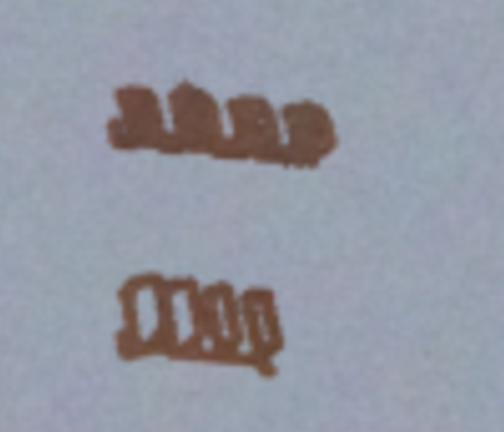

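>>> {"name": "move", "arguments": {"target": [[0,0,0,0,0,0,1,0,0,0,0.1185,0,0.3921,-0.9],[0,0,0,0,0,0,1,0,0,0,0.1037,0,0.3755,-0.9],[0,0,0,0,0,0,1,-0.0455,0,0,0.1037,0,0.3755,-0.9],[0,0,0,0,0,0,1,-0.0455,0,0,0.0838,0,0.3564,-0.9],[0,0,0,0,0,0,1,-0.0455,0,0,0.0759,0,0.3481,-0.9],[0,0,0,0,0,0,1,-0.0455,0,0,0.0943,0,0.3533,-0.9],[0,0,0,0,0,0,1,-0.0455,0,0,0.1079,0,0.3666,-0.9],[0,0,0,0,0,0,1,-0.0455,0,0,0.1186,0,0.3759,-0.9],[0,0,0,0,0,0,1,-0.0455,0,0,0.1002,0,0.3706,-0.9],[0,0,0,0,0,0,1,-0.0455,0,0,0.0903,0,0.3592,-0.9],[0,0,0,0,0,0,1,-0.0455,0,0,0.0573,0,0.3384,-0.9],[0,0,0,0,0,0,1,-0.0455,0,0,0.0498,0,0.3303,-0.9],[0,0,0,0,0,0,1,-0.0455,0,0,0.0682,0,0.3354,-0.9],[0,0,0,0,0,0,1,-0.0455,0,0,0.0813,0,0.3483,-0.9],[0,0,0,0,0,0,1,-0.0455,0,0,0.0915,0,0.3574,-0.9]], "speed": [0.6,0.15,0.15,0.08,0.08,0.08,0.08,0.08,0.08,0.08,0.08,0.08,0.08,0.08,0.08], "blend": [0,0,0,0.003,0.003,0.003,0.003,0.003,0.003,0.003,0.003,0.003,0.003,0.003,0], "cameras": []}}

>>> {"name": "move", "arguments": {"target": [[0,0,0,0,0,0,1,0,0,0,-0.0184,0,-0.0051,-0.9],[0,0,0,0,0,0,1,0,0,0,-0.0280,0,-0.0163,-0.9],[0,0,0,0,0,0,1,-0.001,0,0,-0.0556,0,-0.0367,-0.9],[0,0,0,0,0,0,1,-0.001,0,0,-0.0628,0,-0.0448,-0.9],[0,0,0,0,0,0,1,-0.001,0,0,-0.0445,0,-0.0399,-0.9],[0,0,0,0,0,0,1,-0.001,0,0,-0.0318,0,-0.0272,-0.9],[0,0,0,0,0,0,1,-0.001,0,0,-0.0220,0,-0.0183,-0.9],[0,0,0,0,0,0,1,-0.001,0,0,-0.0403,0,-0.0232,-0.9],[0,0,0,0,0,0,1,-0.001,0,0,-0.0496,0,-0.0343,-0.9],[0,0,0,0,0,0,1,-0.001,0,0,-0.0666,0,-0.0421,-0.9],[0,0,0,0,0,0,1,0.0465,0,0,-0.0666,0,-0.0421,-0.9]], "speed": [0.08,0.08,0.08,0.08,0.08,0.08,0.08,0.08,0.08,0.08,0.25], "blend": [0.003,0.003,0.003,0.003,0.003,0.003,0.003,0.003,0.003,0,0], "cameras": []}}

Scene clock: 309.80 s.
left_arm: end_effector_position=(+0.2230, +0.5110, +0.2090) grip_measured=+1.000 grip_effort_nm=-0.007 end_effector_quat_wxyz=(+0.600, -0.250, +0.732, +0.203) | right_arm: end_effector_position=(+0.3055, +0.0552, +0.0781) grip_measured=-0.653 grip_effort_nm=-1.028 end_effector_quat_wxyz=(-0.467, +0.532, -0.465, -0.532)
Joint names: [wrist pitch, wrist roll, shoulder, wrist yaw, elbow, waist]
Joint positions: left_arm=[0.003 -0.014 0.512 -0.053 0.311 0.593 0.094] | right_arm=[1.337 0.005 2.381 -1.129 1.051 0.59 0.016]
Joint velocities: within noise
Joint torques (N m): left_arm=[1.58 0.08 -0.83 -0.04 6 0.39] | right_arm=[1.22 -0.05 -8.32 0.1 4.26 0.5]
Heat: left arm: 41 °C; right arm: 42 °C.
Joint targets: left_arm=[0.000 -0.014 0.500 -0.053 0.300 0.599] | right_arm=[1.325 0.000 2.387 -1.120 1.057 0.596]
move: done
No camera images: "cameras" was empty.

Scene clock: 314.57 s.
left_arm: end_effector_position=(+0.2230, +0.5110, +0.2090) grip_measured=+1.000 grip_effort_nm=-0.007 end_effector_quat_wxyz=(+0.600, -0.250, +0.732, +0.203) | right_arm: end_effector_position=(+0.2992, +0.0397, +0.0858) grip_measured=-0.653 grip_effort_nm=-1.033 end_effector_quat_wxyz=(-0.466, +0.557, -0.422, -0.542)
Joint names: [wrist pitch, wrist roll, shoulder, wrist yaw, elbow, waist]
Joint positions: left_arm=[0.003 -0.014 0.512 -0.053 0.311 0.593 0.094] | right_arm=[1.399 0.005 2.381 -1.248 1.051 0.552 0.016]
Joint velocities: within noise
Joint torques (N m): left_arm=[1.58 0.05 -0.83 -0.05 6.04 0.5] | right_arm=[1.46 -0.06 -8.24 -0.02 4.16 -0.54]
Heat: left arm: 41 °C; right arm: 42 °C.
Joint targets: left_arm=[0.000 -0.014 0.500 -0.053 0.300 0.599] | right_arm=[1.422 0.000 2.387 -1.254 1.057 0.546]
move: done
No camera images: "cameras" was empty.

>>> {"name": "execute_actions", "arguments": {"actions": [], "cameras": ["cam_above"]}}

Scene clock: 321.83 s.
left_arm: end_effector_position=(+0.2230, +0.5110, +0.2090) grip_measured=+1.000 grip_effort_nm=-0.002 end_effector_quat_wxyz=(+0.600, -0.250, +0.732, +0.203) | right_arm: end_effector_position=(+0.2992, +0.0397, +0.0859) grip_measured=-0.653 grip_effort_nm=-1.033 end_effector_quat_wxyz=(-0.466, +0.558, -0.422, -0.542)
Joint names: [wrist pitch, wrist roll, shoulder, wrist yaw, elbow, waist]
Joint positions: left_arm=[0.003 -0.014 0.512 -0.053 0.311 0.593 0.094] | right_arm=[1.4 0.005 2.381 -1.248 1.051 0.552 0.016]
Joint velocities: within noise
Joint torques (N m): left_arm=[1.59 0.06 -0.88 -0.03 5.91 0.39] | right_arm=[1.44 -0.06 -8.23 -0.03 4.15 -0.55]
Heat: left arm: 41 °C; right arm: 42 °C.
Joint targets: left_arm=[0.000 -0.014 0.500 -0.053 0.300 0.599] | right_arm=[1.421 0.000 2.387 -1.254 1.057 0.546]
Tool commands: left_gripper/opening=+1.0 right_gripper/opening=-0.9
Images, in order (width x height): cam_above 672x504.

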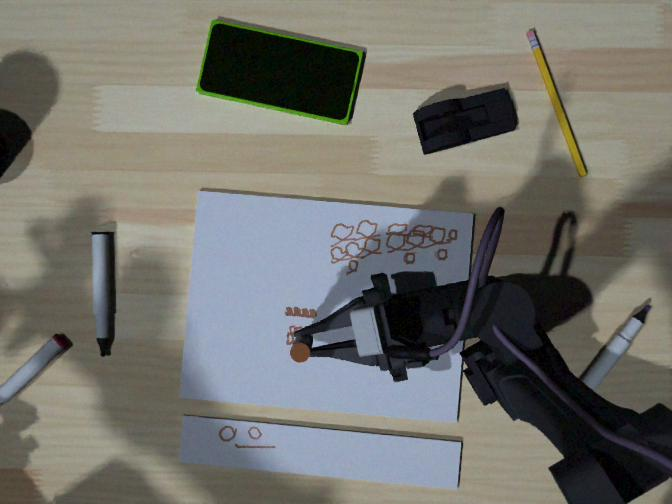

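>>> {"name": "move", "arguments": {"target": [[0,0,0,0,0,0,1,0,0,0,0.1099,0,0.0640,-0.9],[0,0,0,0,0,0,1,0,0,0,0.0951,0,0.0473,-0.9],[0,0,0,0,0,0,1,-0.0466,0,0,0.0951,0,0.0473,-0.9]], "speed": [0.5,0.15,0.15], "blend": [0.003,0.003,0], "cameras": []}}

>>> {"name": "move", "arguments": {"target": [[0,0,0,0,0,0,1,0,0,0,-0.0131,0,-0.0153,-0.9],[0,0,0,0,0,0,1,0,0,0,0.0052,0,-0.0094,-0.9],[0,0,0,0,0,0,1,0,0,0,0.0190,0,0.0041,-0.9],[0,0,0,0,0,0,1,0,0,0,0.0291,0,0.0130,-0.9],[0,0,0,0,0,0,1,0,0,0,0.0108,0,0.0072,-0.9],[0,0,0,0,0,0,1,0,0,0,0.0006,0,-0.0046,-0.9],[0,0,0,0,0,0,1,0,0,0,-0.0074,0,-0.0091,-0.9],[0,0,0,0,0,0,1,0,0,0,-0.0215,0,-0.0091,-0.9],[0,0,0,0,0,0,1,0,0,0,-0.0170,0,0.0070,-0.9],[0,0,0,0,0,0,1,0,0,0,-0.0047,0,0.0124,-0.9],[0,0,0,0,0,0,1,0,0,0,0.0022,0,0.0162,-0.9],[0,0,0,0,0,0,1,0,0,0,0.0107,0,0.0094,-0.9],[0,0,0,0,0,0,1,0,0,0,0.0065,0,-0.0026,-0.9],[0,0,0,0,0,0,1,0,0,0,-0.0058,0,-0.0079,-0.9],[0,0,0,0,0,0,1,0.0466,0,0,-0.0058,0,-0.0079,-0.9]], "speed": [0.08,0.08,0.08,0.08,0.08,0.08,0.08,0.08,0.08,0.08,0.08,0.08,0.08,0.08,0.25], "blend": [0.003,0.003,0.003,0.003,0.003,0.003,0.003,0.003,0.003,0.003,0.003,0.003,0.003,0,0], "cameras": []}}

Scene clock: 324.40 s.
left_arm: end_effector_position=(+0.2230, +0.5110, +0.2090) grip_measured=+1.000 grip_effort_nm=-0.007 end_effector_quat_wxyz=(+0.600, -0.250, +0.732, +0.203) | right_arm: end_effector_position=(+0.3099, +0.0616, +0.0783) grip_measured=-0.653 grip_effort_nm=-1.033 end_effector_quat_wxyz=(-0.479, +0.521, -0.476, -0.522)
Joint names: [wrist pitch, wrist roll, shoulder, wrist yaw, elbow, waist]
Joint positions: left_arm=[0.003 -0.014 0.512 -0.053 0.311 0.593 0.094] | right_arm=[1.338 0.005 2.381 -1.068 1.051 0.606 0.016]
Joint velocities: within noise
Joint torques (N m): left_arm=[1.57 0.06 -0.94 -0.02 6.05 0.5] | right_arm=[1.24 -0.06 -8.34 0.06 4.27 -0.35]
Heat: left arm: 41 °C; right arm: 42 °C.
Joint targets: left_arm=[0.000 -0.014 0.500 -0.053 0.300 0.599] | right_arm=[1.325 0.000 2.387 -1.062 1.057 0.602]
move: done
No camera images: "cameras" was empty.

Scene clock: 329.50 s.
left_arm: end_effector_position=(+0.2230, +0.5110, +0.2090) grip_measured=+1.000 grip_effort_nm=-0.002 end_effector_quat_wxyz=(+0.600, -0.250, +0.732, +0.203) | right_arm: end_effector_position=(+0.3125, +0.0592, +0.0876) grip_measured=-0.653 grip_effort_nm=-1.038 end_effector_quat_wxyz=(+0.501, -0.524, +0.458, +0.515)
Joint names: [wrist pitch, wrist roll, shoulder, wrist yaw, elbow, waist]
Joint positions: left_arm=[0.003 -0.014 0.512 -0.053 0.311 0.593 0.094] | right_arm=[1.397 0.005 2.381 -1.067 1.051 0.599 0.016]
Joint velocities: within noise
Joint torques (N m): left_arm=[1.55 0.05 -0.72 -0.03 5.94 0.35] | right_arm=[1.54 -0.06 -8.32 -0.03 4.27 -0.57]
Heat: left arm: 41 °C; right arm: 42 °C.
Joint targets: left_arm=[0.000 -0.014 0.500 -0.053 0.300 0.599] | right_arm=[1.422 0.000 2.387 -1.074 1.057 0.593]
move: done
No camera images: "cameras" was empty.

>>> {"name": "move", "arguments": {"target": [[0,0,0,0,0,0,1,0,0,0,-0.0372,0,-0.0164,-0.9],[0,0,0,0,0,0,1,0,0,0,-0.0520,0,-0.0330,-0.9],[0,0,0,0,0,0,1,-0.0471,0,0,-0.0520,0,-0.0330,-0.9]], "speed": [0.4,0.15,0.15], "blend": [0.003,0.003,0], "cameras": []}}

>>> {"name": "move", "arguments": {"target": [[0,0,0,0,0,0,1,0,0,0,-0.0122,0,-0.0146,-0.9],[0,0,0,0,0,0,1,0,0,0,0.0061,0,-0.0088,-0.9],[0,0,0,0,0,0,1,0,0,0,0.0177,0,0.0038,-0.9],[0,0,0,0,0,0,1,0,0,0,0.0262,0,0.0116,-0.9],[0,0,0,0,0,0,1,0,0,0,0.0079,0,0.0058,-0.9],[0,0,0,0,0,0,1,0,0,0,-0.0006,0,-0.0053,-0.9],[0,0,0,0,0,0,1,0,0,0,-0.0221,0,-0.0094,-0.9],[0,0,0,0,0,0,1,0,0,0,-0.0179,0,0.0070,-0.9],[0,0,0,0,0,0,1,0,0,0,-0.0060,0,0.0121,-0.9],[0,0,0,0,0,0,1,0,0,0,0.0002,0,0.0156,-0.9],[0,0,0,0,0,0,1,0,0,0,0.0081,0,0.0082,-0.9],[0,0,0,0,0,0,1,0,0,0,0.0039,0,-0.0040,-0.9],[0,0,0,0,0,0,1,0,0,0,-0.0080,0,-0.0091,-0.9],[0,0,0,0,0,0,1,0.0471,0,0,-0.0080,0,-0.0091,-0.9]], "speed": [0.08,0.08,0.08,0.08,0.08,0.08,0.08,0.08,0.08,0.08,0.08,0.08,0.08,0.25], "blend": [0.003,0.003,0.003,0.003,0.003,0.003,0.003,0.003,0.003,0.003,0.003,0.003,0,0], "cameras": []}}

>>> {"name": "move", "arguments": {"target": [0,0,0,0,0,0,1,0,0,0,0,0,-0.34,-0.9], "speed": 0.6, "cameras": ["cam_above"]}}

Scene clock: 331.93 s.
left_arm: end_effector_position=(+0.2230, +0.5110, +0.2090) grip_measured=+1.000 grip_effort_nm=-0.002 end_effector_quat_wxyz=(+0.600, -0.250, +0.732, +0.203) | right_arm: end_effector_position=(+0.3111, +0.0437, +0.0781) grip_measured=-0.653 grip_effort_nm=-1.043 end_effector_quat_wxyz=(-0.465, +0.534, -0.462, -0.534)
Joint names: [wrist pitch, wrist roll, shoulder, wrist yaw, elbow, waist]
Joint positions: left_arm=[0.003 -0.014 0.512 -0.053 0.311 0.593 0.094] | right_arm=[1.337 0.005 2.381 -1.172 1.051 0.556 0.016]
Joint velocities: within noise
Joint torques (N m): left_arm=[1.6 0.03 -0.98 -0.07 5.96 0.49] | right_arm=[1.19 -0.05 -8.29 -0.07 4.22 -0.31]
Heat: left arm: 41 °C; right arm: 42 °C.
Joint targets: left_arm=[0.000 -0.014 0.500 -0.053 0.300 0.599] | right_arm=[1.324 0.000 2.387 -1.179 1.057 0.553]
move: done
No camera images: "cameras" was empty.

Scene clock: 336.83 s.
left_arm: end_effector_position=(+0.2230, +0.5110, +0.2090) grip_measured=+1.000 grip_effort_nm=-0.002 end_effector_quat_wxyz=(+0.600, -0.250, +0.732, +0.203) | right_arm: end_effector_position=(+0.3108, +0.0407, +0.0864) grip_measured=-0.653 grip_effort_nm=-1.033 end_effector_quat_wxyz=(-0.483, +0.543, -0.439, -0.529)
Joint names: [wrist pitch, wrist roll, shoulder, wrist yaw, elbow, waist]
Joint positions: left_arm=[0.003 -0.014 0.512 -0.053 0.311 0.593 0.094] | right_arm=[1.398 0.005 2.381 -1.188 1.051 0.549 0.016]
Joint velocities: left_arm=[within noise] | right_arm=[0.051 0.007 -0.007 -0.154 -0.002 0.002 -0.001]
Joint torques (N m): left_arm=[1.58 0.05 -0.83 0 6 0.55] | right_arm=[1.49 -0.05 -8.28 -0.04 4.18 -0.58]
Heat: left arm: 41 °C; right arm: 42 °C.
Joint targets: left_arm=[0.000 -0.014 0.500 -0.053 0.300 0.599] | right_arm=[1.421 0.000 2.387 -1.195 1.057 0.542]
move: done
No camera images: "cameras" was empty.

Scene clock: 338.07 s.
left_arm: end_effector_position=(+0.2230, +0.5110, +0.2090) grip_measured=+1.000 grip_effort_nm=-0.002 end_effector_quat_wxyz=(+0.600, -0.250, +0.732, +0.203) | right_arm: end_effector_position=(+0.4373, -0.1213, +0.0865) grip_measured=-0.653 grip_effort_nm=-1.038 end_effector_quat_wxyz=(+0.582, -0.440, +0.542, +0.418)
Joint names: [wrist pitch, wrist roll, shoulder, wrist yaw, elbow, waist]
Joint positions: left_arm=[0.003 -0.014 0.512 -0.053 0.311 0.593 0.094] | right_arm=[1.399 0.005 2.381 -1.193 1.051 0.127 0.016]
Joint velocities: within noise
Joint torques (N m): left_arm=[1.57 0 -0.87 -0.04 6.01 0.39] | right_arm=[1.48 -0.05 -8.27 0.01 4.19 0.47]
Heat: left arm: 41 °C; right arm: 42 °C.
Joint targets: left_arm=[0.000 -0.014 0.500 -0.053 0.300 0.599] | right_arm=[1.422 0.000 2.387 -1.195 1.057 0.134]
move: done
Images, in order (width x height): cam_above 672x504.

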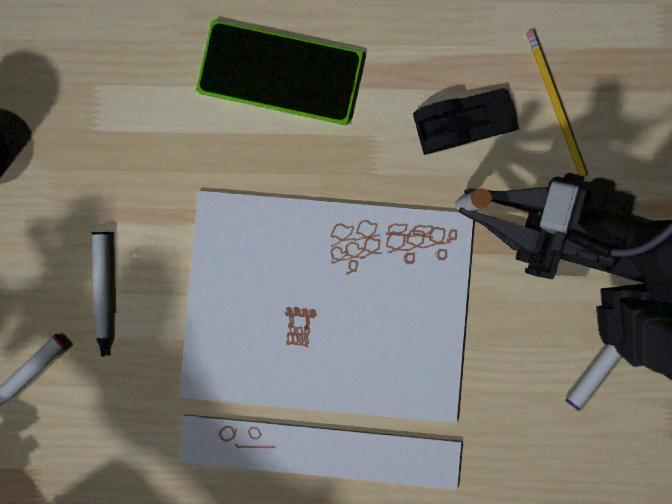

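>>> {"name": "zoom_image", "arguments": {"camera": "cam_above", "region": [250, 280, 350, 360]}}

>>> {"name": "zoom_image", "arguments": {"camera": "cam_above", "region": [180, 180, 480, 420]}}

Scaled by 5.040 from the camera's 672x504 image, which has a finer 960x720 frame.

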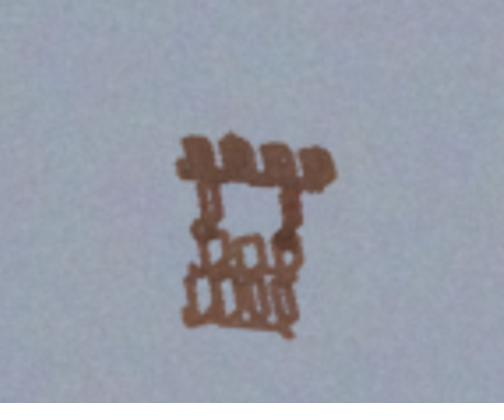

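Scaled by 1.680 from the camera's 672x504 image, which has a finer 960x720 frame.

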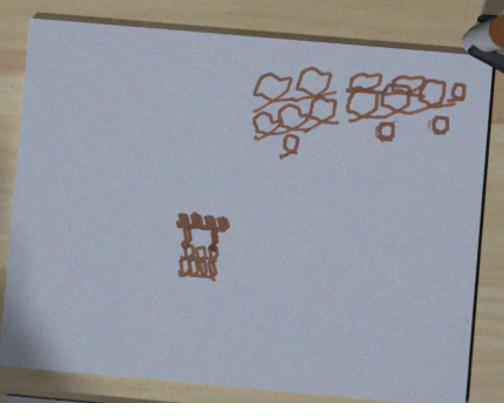

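>>> {"name": "show_instructions", "arguments": {}}

Reference images for this scene: drawing.

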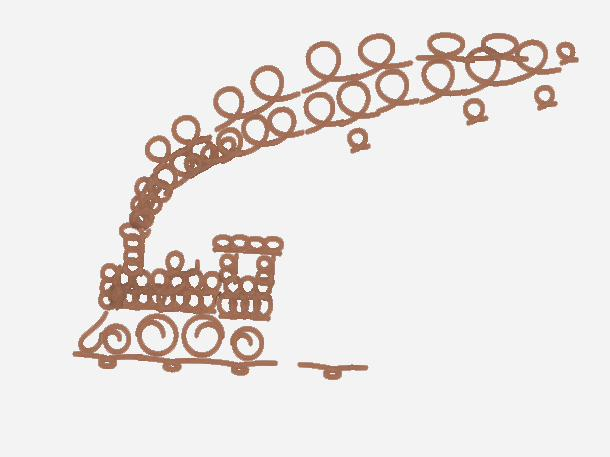

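>>> {"name": "move", "arguments": {"target": [[0,0,0,0,0,0,1,0,0,0,0.0038,0,0.4168,-0.9],[0,0,0,0,0,0,1,0,0,0,-0.0111,0,0.4002,-0.9],[0,0,0,0,0,0,1,-0.0480,0,0,-0.0111,0,0.4002,-0.9]], "speed": [0.6,0.15,0.15], "blend": [0.003,0.003,0], "cameras": []}}

>>> {"name": "move", "arguments": {"target": [[0,0,0,0,0,0,1,0,0,0,-0.0166,0,-0.0230,-0.9],[0,0,0,0,0,0,1,0,0,0,-0.0342,0,-0.0333,-0.9],[0,0,0,0,0,0,1,0,0,0,-0.0521,0,-0.0282,-0.9],[0,0,0,0,0,0,1,0,0,0,-0.0626,0,-0.0124,-0.9],[0,0,0,0,0,0,1,0,0,0,-0.0419,0,-0.0016,-0.9],[0,0,0,0,0,0,1,0,0,0,-0.0258,0,0.0097,-0.9],[0,0,0,0,0,0,1,0,0,0,-0.0031,0,0.0067,-0.9],[0,0,0,0,0,0,1,0,0,0,0.0050,0,-0.0045,-0.9],[0,0,0,0,0,0,1,0,0,0,0.0074,0,-0.0092,-0.9],[0,0,0,0,0,0,1,0,0,0,-0.0207,0,-0.0223,-0.9],[0,0,0,0,0,0,1,0,0,0,-0.0376,0,-0.0299,-0.9],[0,0,0,0,0,0,1,0,0,0,-0.0456,0,-0.0216,-0.9],[0,0,0,0,0,0,1,0,0,0,-0.0516,0,-0.0081,-0.9],[0,0,0,0,0,0,1,0,0,0,-0.0286,0,0.0018,-0.9],[0,0,0,0,0,0,1,0,0,0,-0.0130,0,0.0037,-0.9]], "speed": [0.09], "blend": [0.004], "cameras": []}}

>>> {"name": "move", "arguments": {"target": [[0,0,0,0,0,0,1,0.0480,0,0,0,0,0,-0.9],[0,0,0,0,0,0,1,0.0480,0,0,0,0,-0.34,-0.9]], "speed": [0.25,0.6], "cameras": ["cam_above"]}}

>>> {"name": "zoom_image", "arguments": {"camera": "cam_above", "region": [250, 290, 340, 370]}}

Scene clock: 344.70 s.
left_arm: end_effector_position=(+0.2230, +0.5110, +0.2090) grip_measured=+1.000 grip_effort_nm=-0.007 end_effector_quat_wxyz=(+0.600, -0.250, +0.732, +0.203) | right_arm: end_effector_position=(+0.2813, +0.0601, +0.0779) grip_measured=-0.653 grip_effort_nm=-1.033 end_effector_quat_wxyz=(-0.438, +0.556, -0.436, -0.556)
Joint names: [wrist pitch, wrist roll, shoulder, wrist yaw, elbow, waist]
Joint positions: left_arm=[0.003 -0.014 0.512 -0.053 0.311 0.593 0.094] | right_arm=[1.336 0.005 2.381 -1.211 1.051 0.615 0.016]
Joint velocities: within noise
Joint torques (N m): left_arm=[1.59 0.06 -0.88 -0.02 6.16 0.46] | right_arm=[1.16 -0.05 -8.27 -0.07 4.21 -0.05]
Heat: left arm: 42 °C; right arm: 42 °C.
Joint targets: left_arm=[0.000 -0.014 0.500 -0.053 0.300 0.599] | right_arm=[1.322 0.000 2.387 -1.218 1.057 0.615]
move: done
No camera images: "cameras" was empty.

speed must be one number or one for each of the 15 targets, got a list of 1; nothing of the call was run

Scene clock: 346.37 s.
left_arm: end_effector_position=(+0.2230, +0.5110, +0.2090) grip_measured=+1.000 grip_effort_nm=-0.007 end_effector_quat_wxyz=(+0.600, -0.250, +0.732, +0.203) | right_arm: end_effector_position=(+0.4165, -0.0891, +0.0862) grip_measured=-0.653 grip_effort_nm=-1.038 end_effector_quat_wxyz=(+0.561, -0.466, +0.520, +0.444)
Joint names: [wrist pitch, wrist roll, shoulder, wrist yaw, elbow, waist]
Joint positions: left_arm=[0.003 -0.014 0.512 -0.053 0.311 0.593 0.094] | right_arm=[1.399 0.005 2.381 -1.216 1.051 0.2 0.016]
Joint velocities: within noise
Joint torques (N m): left_arm=[1.57 0.02 -0.64 -0.04 6.04 0.34] | right_arm=[1.47 -0.05 -8.25 0.02 4.18 0.53]
Heat: left arm: 42 °C; right arm: 42 °C.
Joint targets: left_arm=[0.000 -0.014 0.500 -0.053 0.300 0.599] | right_arm=[1.422 0.000 2.387 -1.217 1.057 0.206]
move: done
Images, in order (width x height): cam_above 672x504.

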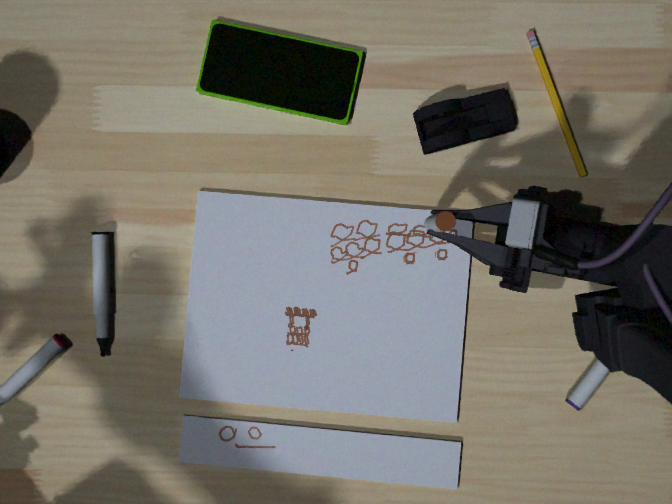

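Scaled by 5.600 from the camera's 672x504 image, which has a finer 960x720 frame.

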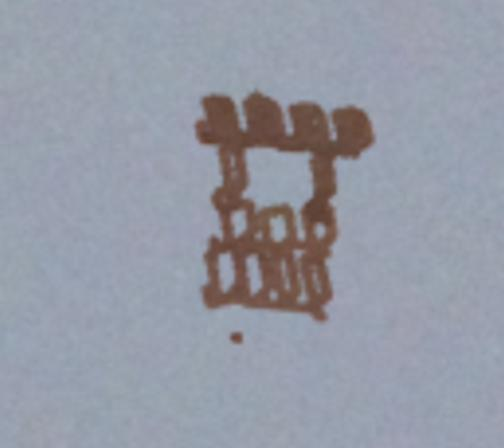

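>>> {"name": "move", "arguments": {"target": [[0,0,0,0,0,0,1,0,0,0,0.0148,0,0.3567,-0.9],[0,0,0,0,0,0,1,0,0,0,0,0,0.3400,-0.9],[0,0,0,0,0,0,1,-0.0480,0,0,0,0,0.3400,-0.9]], "speed": [0.6,0.15,0.15], "blend": [0.003,0.003,0], "cameras": []}}

>>> {"name": "move", "arguments": {"target": [[0,0,0,0,0,0,1,0,0,0,-0.0166,0,-0.0230,-0.9],[0,0,0,0,0,0,1,0,0,0,-0.0342,0,-0.0333,-0.9],[0,0,0,0,0,0,1,0,0,0,-0.0521,0,-0.0282,-0.9],[0,0,0,0,0,0,1,0,0,0,-0.0626,0,-0.0124,-0.9],[0,0,0,0,0,0,1,0,0,0,-0.0419,0,-0.0016,-0.9],[0,0,0,0,0,0,1,0,0,0,-0.0258,0,0.0097,-0.9],[0,0,0,0,0,0,1,0,0,0,-0.0031,0,0.0067,-0.9],[0,0,0,0,0,0,1,0,0,0,0.0050,0,-0.0045,-0.9],[0,0,0,0,0,0,1,0,0,0,0.0074,0,-0.0092,-0.9],[0,0,0,0,0,0,1,0,0,0,-0.0207,0,-0.0223,-0.9],[0,0,0,0,0,0,1,0,0,0,-0.0376,0,-0.0299,-0.9],[0,0,0,0,0,0,1,0,0,0,-0.0456,0,-0.0216,-0.9],[0,0,0,0,0,0,1,0,0,0,-0.0516,0,-0.0081,-0.9],[0,0,0,0,0,0,1,0,0,0,-0.0286,0,0.0018,-0.9],[0,0,0,0,0,0,1,0,0,0,-0.0130,0,0.0037,-0.9]], "speed": 0.09, "blend": [0.004,0.004,0.004,0.004,0.004,0.004,0.004,0.004,0.004,0.004,0.004,0.004,0.004,0.004,0], "cameras": []}}

>>> {"name": "move", "arguments": {"target": [[0,0,0,0,0,0,1,0.0480,0,0,0,0,0,-0.9],[0,0,0,0,0,0,1,0.0480,0,0,0,0,-0.34,-0.9]], "speed": [0.25,0.6], "cameras": ["cam_above"]}}

>>> {"name": "zoom_image", "arguments": {"camera": "cam_above", "region": [250, 290, 340, 370]}}

Scene clock: 349.10 s.
left_arm: end_effector_position=(+0.2230, +0.5110, +0.2090) grip_measured=+1.000 grip_effort_nm=0.002 end_effector_quat_wxyz=(+0.600, -0.250, +0.732, +0.203) | right_arm: end_effector_position=(+0.2812, +0.0602, +0.0779) grip_measured=-0.653 grip_effort_nm=-1.033 end_effector_quat_wxyz=(-0.438, +0.556, -0.436, -0.556)
Joint names: [wrist pitch, wrist roll, shoulder, wrist yaw, elbow, waist]
Joint positions: left_arm=[0.003 -0.014 0.512 -0.053 0.311 0.593 0.094] | right_arm=[1.336 0.005 2.381 -1.211 1.051 0.615 0.016]
Joint velocities: within noise
Joint torques (N m): left_arm=[1.59 -0.01 -0.84 -0.03 6.05 0.42] | right_arm=[1.16 -0.06 -8.28 -0.07 4.21 -0.09]
Heat: left arm: 42 °C; right arm: 42 °C.
Joint targets: left_arm=[0.000 -0.014 0.500 -0.053 0.300 0.599] | right_arm=[1.322 0.000 2.387 -1.218 1.057 0.615]
move: done
No camera images: "cameras" was empty.

Scene clock: 354.80 s.
left_arm: end_effector_position=(+0.2230, +0.5110, +0.2090) grip_measured=+1.000 grip_effort_nm=-0.002 end_effector_quat_wxyz=(+0.600, -0.250, +0.732, +0.203) | right_arm: end_effector_position=(+0.2744, +0.0575, +0.0777) grip_measured=-0.653 grip_effort_nm=-1.033 end_effector_quat_wxyz=(-0.425, +0.565, -0.424, -0.566)
Joint names: [wrist pitch, wrist roll, shoulder, wrist yaw, elbow, waist]
Joint positions: left_arm=[0.003 -0.014 0.512 -0.053 0.311 0.593 0.094] | right_arm=[1.335 0.005 2.381 -1.255 1.051 0.613 0.016]
Joint velocities: within noise
Joint torques (N m): left_arm=[1.59 0.08 -0.92 -0.03 5.97 0.39] | right_arm=[1.15 -0.06 -8.25 0.13 4.18 0.53]
Heat: left arm: 42 °C; right arm: 42 °C.
Joint targets: left_arm=[0.000 -0.014 0.500 -0.053 0.300 0.599] | right_arm=[1.322 0.000 2.387 -1.244 1.057 0.619]
move: done; blend cut to 0.0028 rad at target 8, 0.0028 rad at target 9
No camera images: "cameras" was empty.

Scene clock: 356.47 s.
left_arm: end_effector_position=(+0.2230, +0.5110, +0.2090) grip_measured=+1.000 grip_effort_nm=-0.007 end_effector_quat_wxyz=(+0.600, -0.250, +0.732, +0.203) | right_arm: end_effector_position=(+0.4099, -0.0865, +0.0859) grip_measured=-0.653 grip_effort_nm=-1.033 end_effector_quat_wxyz=(+0.553, -0.476, +0.512, +0.453)
Joint names: [wrist pitch, wrist roll, shoulder, wrist yaw, elbow, waist]
Joint positions: left_arm=[0.003 -0.014 0.512 -0.053 0.311 0.593 0.094] | right_arm=[1.4 0.005 2.381 -1.247 1.051 0.204 0.016]
Joint velocities: within noise
Joint torques (N m): left_arm=[1.59 0.02 -0.85 -0.02 5.98 0.59] | right_arm=[1.45 -0.06 -8.24 0.07 4.15 0.46]
Heat: left arm: 42 °C; right arm: 42 °C.
Joint targets: left_arm=[0.000 -0.014 0.500 -0.053 0.300 0.599] | right_arm=[1.422 0.000 2.387 -1.244 1.057 0.210]
move: done
Images, in order (width x height): cam_above 672x504.

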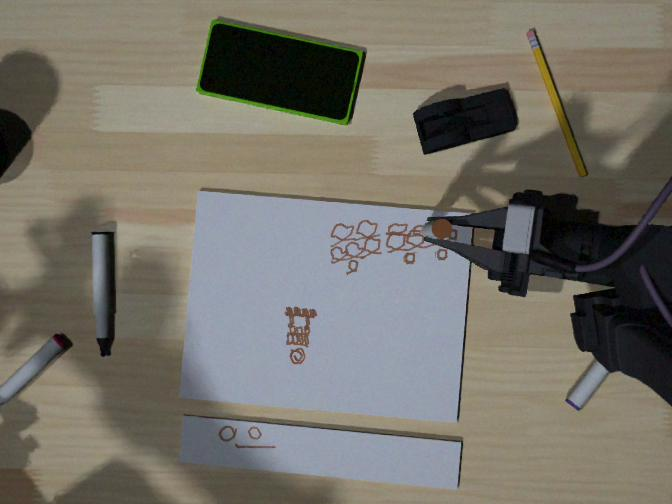

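Scaled by 5.600 from the camera's 672x504 image, which has a finer 960x720 frame.

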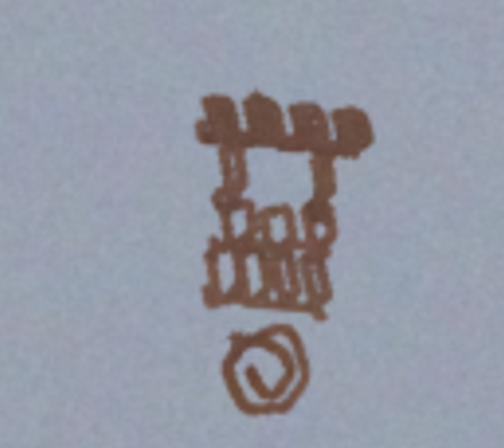

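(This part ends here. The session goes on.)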